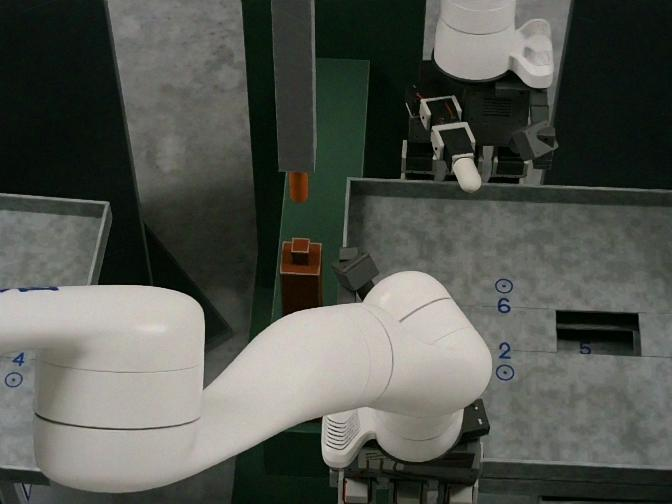

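>>> move(
  arm1={"target": [0.132, 0.1057, 0.7768, 0.1045, 0.9945, 0, 0], "speed": 0.03},
  arm2={"target": [0.432, 0.108, 0.7768, 0.1045, 0.9945, 0, 0], "speed": 0.03},
  arm3={"target": [0.462, -0.1066, 0.7768, 0, 0, 0.9945, 0.1045], "speed": 0.03},
  arm4={"target": [0.132, -0.1093, 0.7768, 0, 0, 0.9945, 0.1045], "speed": 0.03},
  cameras=["cam_tips"],
)

>>> move(
  arm1={"target": [0.132, 0.115, 0.93, 0.1045, 0.9945, 0, 0], "speed": 0.2},
  arm2={"target": [0.432, 0.115, 0.93, 0.1045, 0.9945, 0, 0], "speed": 0.2},
  arm3={"target": [0.462, -0.115, 0.93, 0, 0, 0.9945, 0.1045], "speed": 0.2},
  arm4={"target": [0.132, -0.115, 0.93, 0, 0, 0.9945, 0.1045], "speed": 0.2},
  cameras=["cam_tips", "cam_front", "cam_east"],
)

Scene clock: 1009.43 s.
Joint torques (N m): arm1=[-0.71 -26.33 -5.85 -1.13 0.62 0.13 0.05] | arm2=[0.16 -14.12 1.38 4.28 -0.29 -0.59 -0.29] | arm3=[0.3 -12.79 -2.27 5.88 0.67 0.35 0.21] | arm4=[0.23 -24.69 -3.92 -4.09 -0.68 0.22 0.08]
Motor temperatures (°C): arm1=[35 41 32 34 40 46 44] | arm2=[31 35 32 33 41 42 39] | arm3=[36 43 30 31 40 48 40] | arm4=[35 38 34 32 36 48 41]
Flange force (N): arm1=[-11.8 -3.0 -1.4] | arm2=[-1.5 0.1 -2.3] | arm3=[3.3 4.8 0.6] | arm4=[6.1 -1.6 -1.7]
move: arm1 done; arm2 done; arm3 done; arm4 done
Joint velocities: within noise
arm1.joint_positions: joint1_rad=-1.805 joint2_rad=+1.926 joint3_rad=-1.313 joint4_rad=+0.720 joint5_rad=+1.850 joint6_rad=+1.175 joint7_rad=+4.491 hand_index_mcp=+0.913 hand_index_abd=+0.003 hand_index_pip=+0.937 hand_index_dip=+0.706 hand_middle_mcp=+0.913 hand_middle_abd=+0.018 hand_middle_pip=+0.936 hand_middle_dip=+0.705 hand_ring_mcp=+0.914 hand_ring_abd=+0.004 hand_ring_pip=+0.927 hand_ring_dip=+0.699 hand_thumb_cmc=-0.800 hand_thumb_axl=+0.677 hand_thumb_mcp=+0.212 hand_thumb_ipl=+0.168 hand_current_limit=+0.400 hand_speed=-0.600
arm1.joint_status: not commanded
arm1.hand_state: goal,goal,goal,goal,goal,goal,goal,goal,goal,goal,blocked,goal,goal,goal,goal,goal
arm1.index_mcp_current_ma: -10
arm1.index_abd_current_ma: 6
arm1.index_pip_current_ma: 16
arm1.index_dip_current_ma: 4
arm1.middle_mcp_current_ma: 11
arm1.middle_abd_current_ma: 2
arm1.middle_pip_current_ma: 0
arm1.middle_dip_current_ma: -2
arm1.ring_mcp_current_ma: 6
arm1.ring_abd_current_ma: 14
arm1.ring_pip_current_ma: 3
arm1.ring_dip_current_ma: 10
arm1.thumb_cmc_current_ma: 5
arm1.thumb_axl_current_ma: -9
arm1.thumb_mcp_current_ma: -2
arm1.thumb_ipl_current_ma: -1
arm1.hand_goal_index_mcp: 0.914
arm1.hand_goal_index_abd: 0.000
arm1.hand_goal_index_pip: 0.950
arm1.hand_goal_index_dip: 0.696
arm1.hand_goal_middle_mcp: 0.914
arm1.hand_goal_middle_abd: 0.000
arm1.hand_goal_middle_pip: 0.950
arm1.hand_goal_middle_dip: 0.696
arm1.hand_goal_ring_mcp: 0.914
arm1.hand_goal_ring_abd: 0.000
arm1.hand_goal_ring_pip: 0.950
arm1.hand_goal_ring_dip: 0.696
arm1.hand_goal_thumb_cmc: -0.800
arm1.hand_goal_thumb_axl: 0.678
arm1.hand_goal_thumb_mcp: 0.226
arm1.hand_goal_thumb_ipl: 0.168
arm1.hand: x=+0.1320 y=+0.1057 z=+0.7768 quat_wxyz=(-0.105, -0.995, +0.000, +0.000)
arm1.hand_target: x=+0.1320 y=+0.1057 z=+0.7768 quat_wxyz=(-0.105, -0.995, +0.000, +0.000)
arm1.hand_status: done (0.000 m and 0.0 deg from the pose sent, 0.023 m and 0.0 deg at the start)
arm2.joint_positions: joint1_rad=+0.486 joint2_rad=+1.774 joint3_rad=+0.228 joint4_rad=+2.088 joint5_rad=+0.172 joint6_rad=-0.922 joint7_rad=-0.621 hand_index_mcp=+0.914 hand_index_abd=+0.003 hand_index_pip=+0.944 hand_index_dip=+0.694 hand_middle_mcp=+0.914 hand_middle_abd=+0.002 hand_middle_pip=+0.944 hand_middle_dip=+0.692 hand_ring_mcp=+0.914 hand_ring_abd=+0.004 hand_ring_pip=+0.945 hand_ring_dip=+0.692 hand_thumb_cmc=-0.803 hand_thumb_axl=+0.677 hand_thumb_mcp=+0.222 hand_thumb_ipl=+0.168 hand_current_limit=+0.400 hand_speed=-0.600
arm2.joint_status: not commanded
arm2.hand_state: goal,goal,goal,goal,goal,goal,goal,goal,goal,goal,goal,goal,goal,goal,goal,goal
arm2.index_mcp_current_ma: -4
arm2.index_abd_current_ma: 1
arm2.index_pip_current_ma: -13
arm2.index_dip_current_ma: -8
arm2.middle_mcp_current_ma: 12
arm2.middle_abd_current_ma: 2
arm2.middle_pip_current_ma: -27
arm2.middle_dip_current_ma: -14
arm2.ring_mcp_current_ma: 9
arm2.ring_abd_current_ma: 15
arm2.ring_pip_current_ma: -14
arm2.ring_dip_current_ma: -17
arm2.thumb_cmc_current_ma: -9
arm2.thumb_axl_current_ma: 11
arm2.thumb_mcp_current_ma: -15
arm2.thumb_ipl_current_ma: 0
arm2.hand_goal_index_mcp: 0.914
arm2.hand_goal_index_abd: 0.000
arm2.hand_goal_index_pip: 0.950
arm2.hand_goal_index_dip: 0.696
arm2.hand_goal_middle_mcp: 0.914
arm2.hand_goal_middle_abd: 0.000
arm2.hand_goal_middle_pip: 0.950
arm2.hand_goal_middle_dip: 0.696
arm2.hand_goal_ring_mcp: 0.914
arm2.hand_goal_ring_abd: 0.000
arm2.hand_goal_ring_pip: 0.950
arm2.hand_goal_ring_dip: 0.696
arm2.hand_goal_thumb_cmc: -0.800
arm2.hand_goal_thumb_axl: 0.678
arm2.hand_goal_thumb_mcp: 0.226
arm2.hand_goal_thumb_ipl: 0.168
arm2.hand: x=+0.4320 y=+0.1080 z=+0.7768 quat_wxyz=(+0.105, +0.995, +0.000, +0.000)
arm2.hand_target: x=+0.4320 y=+0.1080 z=+0.7768 quat_wxyz=(+0.105, +0.995, +0.000, +0.000)
arm2.hand_status: done (0.000 m and 0.0 deg from the pose sent, 0.024 m and 0.0 deg at the start)
arm3.joint_positions: joint1_rad=-0.311 joint2_rad=+1.869 joint3_rad=-0.570 joint4_rad=+2.070 joint5_rad=+2.671 joint6_rad=+1.067 joint7_rad=+4.200 hand_index_mcp=+0.914 hand_index_abd=+0.005 hand_index_pip=+0.936 hand_index_dip=+0.690 hand_middle_mcp=+0.914 hand_middle_abd=-0.001 hand_middle_pip=+0.935 hand_middle_dip=+0.691 hand_ring_mcp=+0.914 hand_ring_abd=+0.006 hand_ring_pip=+0.934 hand_ring_dip=+0.693 hand_thumb_cmc=-0.803 hand_thumb_axl=+0.677 hand_thumb_mcp=+0.212 hand_thumb_ipl=+0.168 hand_current_limit=+0.400 hand_speed=-0.600
arm3.joint_status: not commanded
arm3.hand_state: goal,goal,goal,goal,goal,goal,goal,goal,goal,goal,goal,goal,goal,goal,goal,goal
arm3.index_mcp_current_ma: -1
arm3.index_abd_current_ma: 8
arm3.index_pip_current_ma: 5
arm3.index_dip_current_ma: -17
arm3.middle_mcp_current_ma: 7
arm3.middle_abd_current_ma: -2
arm3.middle_pip_current_ma: 8
arm3.middle_dip_current_ma: -17
arm3.ring_mcp_current_ma: 2
arm3.ring_abd_current_ma: 8
arm3.ring_pip_current_ma: -3
arm3.ring_dip_current_ma: 1
arm3.thumb_cmc_current_ma: 0
arm3.thumb_axl_current_ma: -8
arm3.thumb_mcp_current_ma: -7
arm3.thumb_ipl_current_ma: -5
arm3.hand_goal_index_mcp: 0.914
arm3.hand_goal_index_abd: 0.000
arm3.hand_goal_index_pip: 0.950
arm3.hand_goal_index_dip: 0.696
arm3.hand_goal_middle_mcp: 0.914
arm3.hand_goal_middle_abd: 0.000
arm3.hand_goal_middle_pip: 0.950
arm3.hand_goal_middle_dip: 0.696
arm3.hand_goal_ring_mcp: 0.914
arm3.hand_goal_ring_abd: 0.000
arm3.hand_goal_ring_pip: 0.950
arm3.hand_goal_ring_dip: 0.696
arm3.hand_goal_thumb_cmc: -0.800
arm3.hand_goal_thumb_axl: 0.678
arm3.hand_goal_thumb_mcp: 0.226
arm3.hand_goal_thumb_ipl: 0.168
arm3.hand: x=+0.4620 y=-0.1066 z=+0.7768 quat_wxyz=(+0.000, +0.000, -0.995, -0.105)
arm3.hand_target: x=+0.4620 y=-0.1066 z=+0.7768 quat_wxyz=(+0.000, +0.000, -0.995, -0.105)
arm3.hand_status: done (0.000 m and 0.0 deg from the pose sent, 0.023 m and 0.0 deg at the start)
arm4.joint_positions: joint1_rad=+2.279 joint2_rad=+1.839 joint3_rad=-0.753 joint4_rad=+0.673 joint5_rad=-2.323 joint6_rad=-0.729 joint7_rad=+4.074 hand_index_mcp=+0.914 hand_index_abd=-0.006 hand_index_pip=+0.934 hand_index_dip=+0.694 hand_middle_mcp=+0.914 hand_middle_abd=+0.011 hand_middle_pip=+0.939 hand_middle_dip=+0.685 hand_ring_mcp=+0.914 hand_ring_abd=+0.011 hand_ring_pip=+0.946 hand_ring_dip=+0.687 hand_thumb_cmc=-0.805 hand_thumb_axl=+0.677 hand_thumb_mcp=+0.219 hand_thumb_ipl=+0.168 hand_current_limit=+0.400 hand_speed=-0.600
arm4.joint_status: not commanded
arm4.hand_state: goal,goal,goal,goal,goal,goal,goal,goal,goal,goal,goal,goal,goal,goal,goal,goal
arm4.index_mcp_current_ma: 3
arm4.index_abd_current_ma: 12
arm4.index_pip_current_ma: -3
arm4.index_dip_current_ma: 7
arm4.middle_mcp_current_ma: 6
arm4.middle_abd_current_ma: 9
arm4.middle_pip_current_ma: -11
arm4.middle_dip_current_ma: -1
arm4.ring_mcp_current_ma: 2
arm4.ring_abd_current_ma: 2
arm4.ring_pip_current_ma: 15
arm4.ring_dip_current_ma: 13
arm4.thumb_cmc_current_ma: -12
arm4.thumb_axl_current_ma: 2
arm4.thumb_mcp_current_ma: -15
arm4.thumb_ipl_current_ma: -8
arm4.hand_goal_index_mcp: 0.914
arm4.hand_goal_index_abd: 0.000
arm4.hand_goal_index_pip: 0.950
arm4.hand_goal_index_dip: 0.696
arm4.hand_goal_middle_mcp: 0.914
arm4.hand_goal_middle_abd: 0.000
arm4.hand_goal_middle_pip: 0.950
arm4.hand_goal_middle_dip: 0.696
arm4.hand_goal_ring_mcp: 0.914
arm4.hand_goal_ring_abd: 0.000
arm4.hand_goal_ring_pip: 0.950
arm4.hand_goal_ring_dip: 0.696
arm4.hand_goal_thumb_cmc: -0.800
arm4.hand_goal_thumb_axl: 0.678
arm4.hand_goal_thumb_mcp: 0.226
arm4.hand_goal_thumb_ipl: 0.168
arm4.on_its_own: hand_middle_mcp moved -0.081 to your old target +0.914
arm4.hand: x=+0.1320 y=-0.1093 z=+0.7768 quat_wxyz=(+0.000, +0.000, +0.995, +0.105)
arm4.hand_target: x=+0.1320 y=-0.1093 z=+0.7768 quat_wxyz=(+0.000, +0.000, +0.995, +0.105)
arm4.hand_status: done (0.000 m and 0.0 deg from the pose sent, 0.023 m and 0.0 deg at the start)

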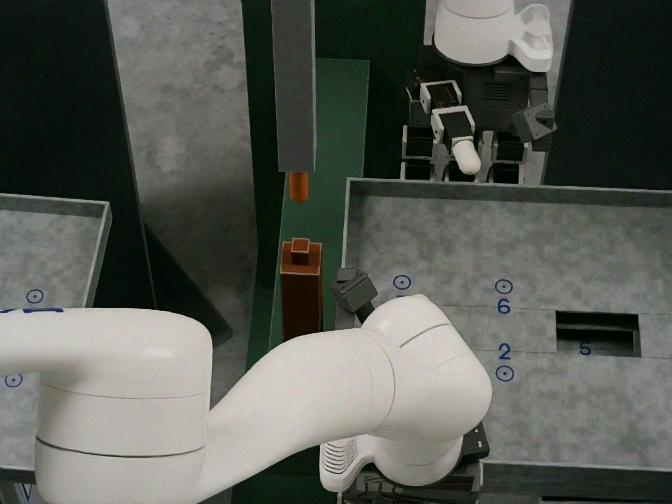

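Scene clock: 1010.83 s.
Joint torques (N m): arm1=[-0.75 -26.1 -7.91 -1.46 0.62 0.14 0.03] | arm2=[0.12 -14.01 1.26 4.3 -0.31 -0.68 -0.29] | arm3=[0.35 -13 -2.05 5.02 0.68 0.39 0.22] | arm4=[0.27 -24.53 -5.33 -4.51 -0.66 0.34 0.11]
Motor temperatures (°C): arm1=[35 42 32 34 40 46 44] | arm2=[31 35 32 33 41 42 39] | arm3=[36 42 30 31 40 48 40] | arm4=[35 38 34 32 36 48 41]
Flange force (N): arm1=[-8.6 -2.4 2.5] | arm2=[-1.9 0.5 -2.4] | arm3=[4.4 5.5 -2.6] | arm4=[4.3 -1.2 0.7]
move: arm1 done; arm2 done; arm3 done; arm4 done
Joint velocities: within noise
arm1.joint_positions: joint1_rad=-1.701 joint2_rad=+1.690 joint3_rad=-1.365 joint4_rad=+1.051 joint5_rad=+1.775 joint6_rad=+1.402 joint7_rad=+4.360 hand_index_mcp=+0.913 hand_index_abd=+0.003 hand_index_pip=+0.937 hand_index_dip=+0.706 hand_middle_mcp=+0.913 hand_middle_abd=+0.018 hand_middle_pip=+0.936 hand_middle_dip=+0.705 hand_ring_mcp=+0.913 hand_ring_abd=+0.004 hand_ring_pip=+0.927 hand_ring_dip=+0.699 hand_thumb_cmc=-0.800 hand_thumb_axl=+0.677 hand_thumb_mcp=+0.212 hand_thumb_ipl=+0.168 hand_current_limit=+0.400 hand_speed=-0.600
arm1.joint_status: not commanded
arm1.hand_state: goal,goal,goal,goal,goal,goal,goal,goal,goal,goal,blocked,goal,goal,goal,goal,goal
arm1.index_mcp_current_ma: -1
arm1.index_abd_current_ma: 8
arm1.index_pip_current_ma: 4
arm1.index_dip_current_ma: 8
arm1.middle_mcp_current_ma: 2
arm1.middle_abd_current_ma: 7
arm1.middle_pip_current_ma: 6
arm1.middle_dip_current_ma: 1
arm1.ring_mcp_current_ma: 8
arm1.ring_abd_current_ma: 13
arm1.ring_pip_current_ma: 11
arm1.ring_dip_current_ma: 14
arm1.thumb_cmc_current_ma: 0
arm1.thumb_axl_current_ma: -4
arm1.thumb_mcp_current_ma: 4
arm1.thumb_ipl_current_ma: 1
arm1.hand_goal_index_mcp: 0.914
arm1.hand_goal_index_abd: 0.000
arm1.hand_goal_index_pip: 0.950
arm1.hand_goal_index_dip: 0.696
arm1.hand_goal_middle_mcp: 0.914
arm1.hand_goal_middle_abd: 0.000
arm1.hand_goal_middle_pip: 0.950
arm1.hand_goal_middle_dip: 0.696
arm1.hand_goal_ring_mcp: 0.914
arm1.hand_goal_ring_abd: 0.000
arm1.hand_goal_ring_pip: 0.950
arm1.hand_goal_ring_dip: 0.696
arm1.hand_goal_thumb_cmc: -0.800
arm1.hand_goal_thumb_axl: 0.678
arm1.hand_goal_thumb_mcp: 0.226
arm1.hand_goal_thumb_ipl: 0.168
arm1.hand: x=+0.1320 y=+0.1150 z=+0.9300 quat_wxyz=(-0.105, -0.995, +0.000, +0.000)
arm1.hand_target: x=+0.1320 y=+0.1150 z=+0.9300 quat_wxyz=(-0.105, -0.995, +0.000, +0.000)
arm1.hand_status: done (0.000 m and 0.0 deg from the pose sent, 0.153 m and 0.0 deg at the start)
arm2.joint_positions: joint1_rad=+0.498 joint2_rad=+1.428 joint3_rad=+0.302 joint4_rad=+2.460 joint5_rad=+0.281 joint6_rad=-0.959 joint7_rad=-0.596 hand_index_mcp=+0.914 hand_index_abd=+0.000 hand_index_pip=+0.944 hand_index_dip=+0.694 hand_middle_mcp=+0.914 hand_middle_abd=+0.001 hand_middle_pip=+0.944 hand_middle_dip=+0.692 hand_ring_mcp=+0.914 hand_ring_abd=+0.002 hand_ring_pip=+0.945 hand_ring_dip=+0.692 hand_thumb_cmc=-0.803 hand_thumb_axl=+0.677 hand_thumb_mcp=+0.222 hand_thumb_ipl=+0.168 hand_current_limit=+0.400 hand_speed=-0.600
arm2.joint_status: not commanded
arm2.hand_state: goal,goal,goal,goal,goal,goal,goal,goal,goal,goal,goal,goal,goal,goal,goal,goal
arm2.index_mcp_current_ma: -6
arm2.index_abd_current_ma: -8
arm2.index_pip_current_ma: -15
arm2.index_dip_current_ma: -10
arm2.middle_mcp_current_ma: 8
arm2.middle_abd_current_ma: -1
arm2.middle_pip_current_ma: -27
arm2.middle_dip_current_ma: -17
arm2.ring_mcp_current_ma: 2
arm2.ring_abd_current_ma: 11
arm2.ring_pip_current_ma: -15
arm2.ring_dip_current_ma: -14
arm2.thumb_cmc_current_ma: -7
arm2.thumb_axl_current_ma: 3
arm2.thumb_mcp_current_ma: -12
arm2.thumb_ipl_current_ma: -9
arm2.hand_goal_index_mcp: 0.914
arm2.hand_goal_index_abd: 0.000
arm2.hand_goal_index_pip: 0.950
arm2.hand_goal_index_dip: 0.696
arm2.hand_goal_middle_mcp: 0.914
arm2.hand_goal_middle_abd: 0.000
arm2.hand_goal_middle_pip: 0.950
arm2.hand_goal_middle_dip: 0.696
arm2.hand_goal_ring_mcp: 0.914
arm2.hand_goal_ring_abd: 0.000
arm2.hand_goal_ring_pip: 0.950
arm2.hand_goal_ring_dip: 0.696
arm2.hand_goal_thumb_cmc: -0.800
arm2.hand_goal_thumb_axl: 0.678
arm2.hand_goal_thumb_mcp: 0.226
arm2.hand_goal_thumb_ipl: 0.168
arm2.hand: x=+0.4320 y=+0.1150 z=+0.9300 quat_wxyz=(+0.104, +0.995, +0.000, +0.000)
arm2.hand_target: x=+0.4320 y=+0.1150 z=+0.9300 quat_wxyz=(+0.104, +0.995, +0.000, +0.000)
arm2.hand_status: done (0.000 m and 0.0 deg from the pose sent, 0.153 m and 0.0 deg at the start)
arm3.joint_positions: joint1_rad=-0.341 joint2_rad=+1.551 joint3_rad=-0.751 joint4_rad=+2.433 joint5_rad=+2.426 joint6_rad=+1.172 joint7_rad=+4.119 hand_index_mcp=+0.914 hand_index_abd=+0.004 hand_index_pip=+0.936 hand_index_dip=+0.690 hand_middle_mcp=+0.913 hand_middle_abd=-0.001 hand_middle_pip=+0.935 hand_middle_dip=+0.691 hand_ring_mcp=+0.913 hand_ring_abd=+0.006 hand_ring_pip=+0.934 hand_ring_dip=+0.693 hand_thumb_cmc=-0.803 hand_thumb_axl=+0.677 hand_thumb_mcp=+0.212 hand_thumb_ipl=+0.168 hand_current_limit=+0.400 hand_speed=-0.600
arm3.joint_status: not commanded
arm3.hand_state: goal,goal,goal,goal,goal,goal,goal,goal,goal,goal,goal,goal,goal,goal,goal,goal
arm3.index_mcp_current_ma: -1
arm3.index_abd_current_ma: 9
arm3.index_pip_current_ma: 11
arm3.index_dip_current_ma: -7
arm3.middle_mcp_current_ma: 5
arm3.middle_abd_current_ma: 1
arm3.middle_pip_current_ma: 3
arm3.middle_dip_current_ma: -10
arm3.ring_mcp_current_ma: -3
arm3.ring_abd_current_ma: 7
arm3.ring_pip_current_ma: 6
arm3.ring_dip_current_ma: 1
arm3.thumb_cmc_current_ma: -9
arm3.thumb_axl_current_ma: -5
arm3.thumb_mcp_current_ma: -10
arm3.thumb_ipl_current_ma: -10
arm3.hand_goal_index_mcp: 0.914
arm3.hand_goal_index_abd: 0.000
arm3.hand_goal_index_pip: 0.950
arm3.hand_goal_index_dip: 0.696
arm3.hand_goal_middle_mcp: 0.914
arm3.hand_goal_middle_abd: 0.000
arm3.hand_goal_middle_pip: 0.950
arm3.hand_goal_middle_dip: 0.696
arm3.hand_goal_ring_mcp: 0.914
arm3.hand_goal_ring_abd: 0.000
arm3.hand_goal_ring_pip: 0.950
arm3.hand_goal_ring_dip: 0.696
arm3.hand_goal_thumb_cmc: -0.800
arm3.hand_goal_thumb_axl: 0.678
arm3.hand_goal_thumb_mcp: 0.226
arm3.hand_goal_thumb_ipl: 0.168
arm3.hand: x=+0.4620 y=-0.1150 z=+0.9300 quat_wxyz=(+0.000, +0.000, -0.995, -0.105)
arm3.hand_target: x=+0.4620 y=-0.1150 z=+0.9300 quat_wxyz=(+0.000, +0.000, -0.995, -0.105)
arm3.hand_status: done (0.000 m and 0.0 deg from the pose sent, 0.153 m and 0.0 deg at the start)
arm4.joint_positions: joint1_rad=+2.375 joint2_rad=+1.501 joint3_rad=-0.743 joint4_rad=+1.058 joint5_rad=-2.310 joint6_rad=-0.756 joint7_rad=+3.893 hand_index_mcp=+0.914 hand_index_abd=-0.006 hand_index_pip=+0.934 hand_index_dip=+0.694 hand_middle_mcp=+0.914 hand_middle_abd=+0.011 hand_middle_pip=+0.939 hand_middle_dip=+0.685 hand_ring_mcp=+0.914 hand_ring_abd=+0.011 hand_ring_pip=+0.946 hand_ring_dip=+0.687 hand_thumb_cmc=-0.805 hand_thumb_axl=+0.677 hand_thumb_mcp=+0.219 hand_thumb_ipl=+0.168 hand_current_limit=+0.400 hand_speed=-0.600
arm4.joint_status: not commanded
arm4.hand_state: goal,goal,goal,goal,goal,goal,goal,goal,goal,goal,goal,goal,goal,goal,goal,goal
arm4.index_mcp_current_ma: -2
arm4.index_abd_current_ma: 8
arm4.index_pip_current_ma: 5
arm4.index_dip_current_ma: 2
arm4.middle_mcp_current_ma: -12
arm4.middle_abd_current_ma: 5
arm4.middle_pip_current_ma: -9
arm4.middle_dip_current_ma: -13
arm4.ring_mcp_current_ma: -8
arm4.ring_abd_current_ma: 18
arm4.ring_pip_current_ma: -22
arm4.ring_dip_current_ma: 7
arm4.thumb_cmc_current_ma: -2
arm4.thumb_axl_current_ma: -18
arm4.thumb_mcp_current_ma: 5
arm4.thumb_ipl_current_ma: 8
arm4.hand_goal_index_mcp: 0.914
arm4.hand_goal_index_abd: 0.000
arm4.hand_goal_index_pip: 0.950
arm4.hand_goal_index_dip: 0.696
arm4.hand_goal_middle_mcp: 0.914
arm4.hand_goal_middle_abd: 0.000
arm4.hand_goal_middle_pip: 0.950
arm4.hand_goal_middle_dip: 0.696
arm4.hand_goal_ring_mcp: 0.914
arm4.hand_goal_ring_abd: 0.000
arm4.hand_goal_ring_pip: 0.950
arm4.hand_goal_ring_dip: 0.696
arm4.hand_goal_thumb_cmc: -0.800
arm4.hand_goal_thumb_axl: 0.678
arm4.hand_goal_thumb_mcp: 0.226
arm4.hand_goal_thumb_ipl: 0.168
arm4.hand: x=+0.1320 y=-0.1150 z=+0.9300 quat_wxyz=(+0.000, +0.000, +0.995, +0.105)
arm4.hand_target: x=+0.1320 y=-0.1150 z=+0.9300 quat_wxyz=(+0.000, +0.000, +0.995, +0.105)
arm4.hand_status: done (0.000 m and 0.0 deg from the pose sent, 0.153 m and 0.0 deg at the start)
pictures: cam_east, cam_front, cam_tips

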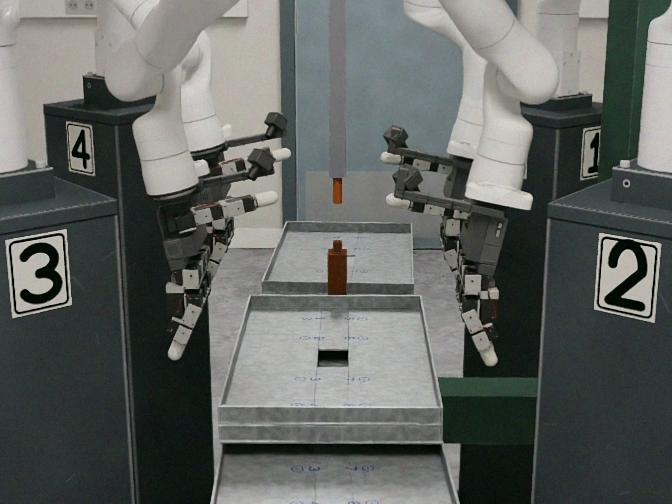

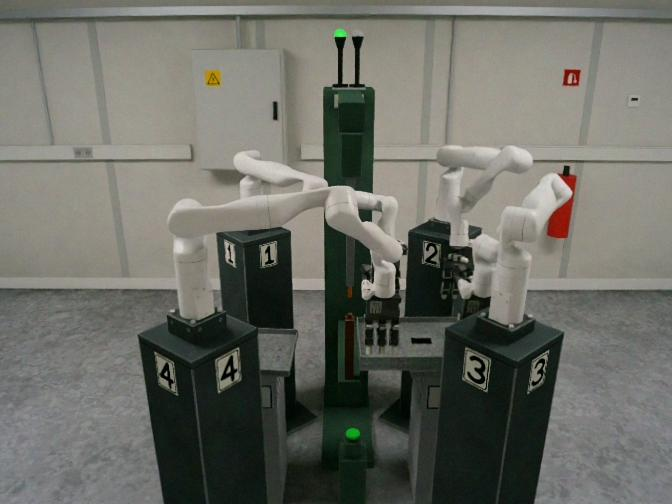

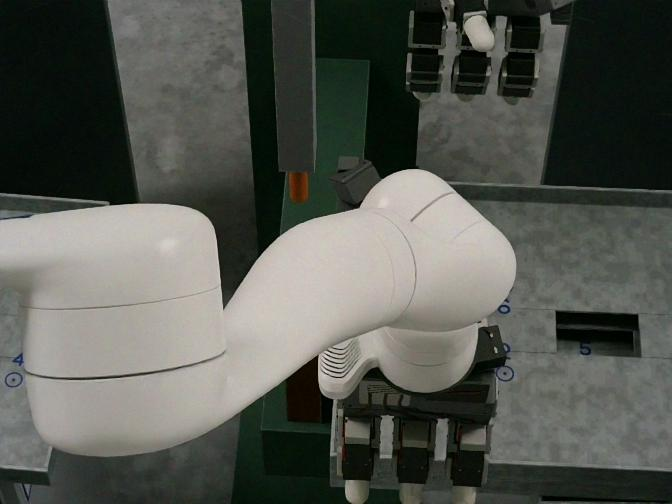

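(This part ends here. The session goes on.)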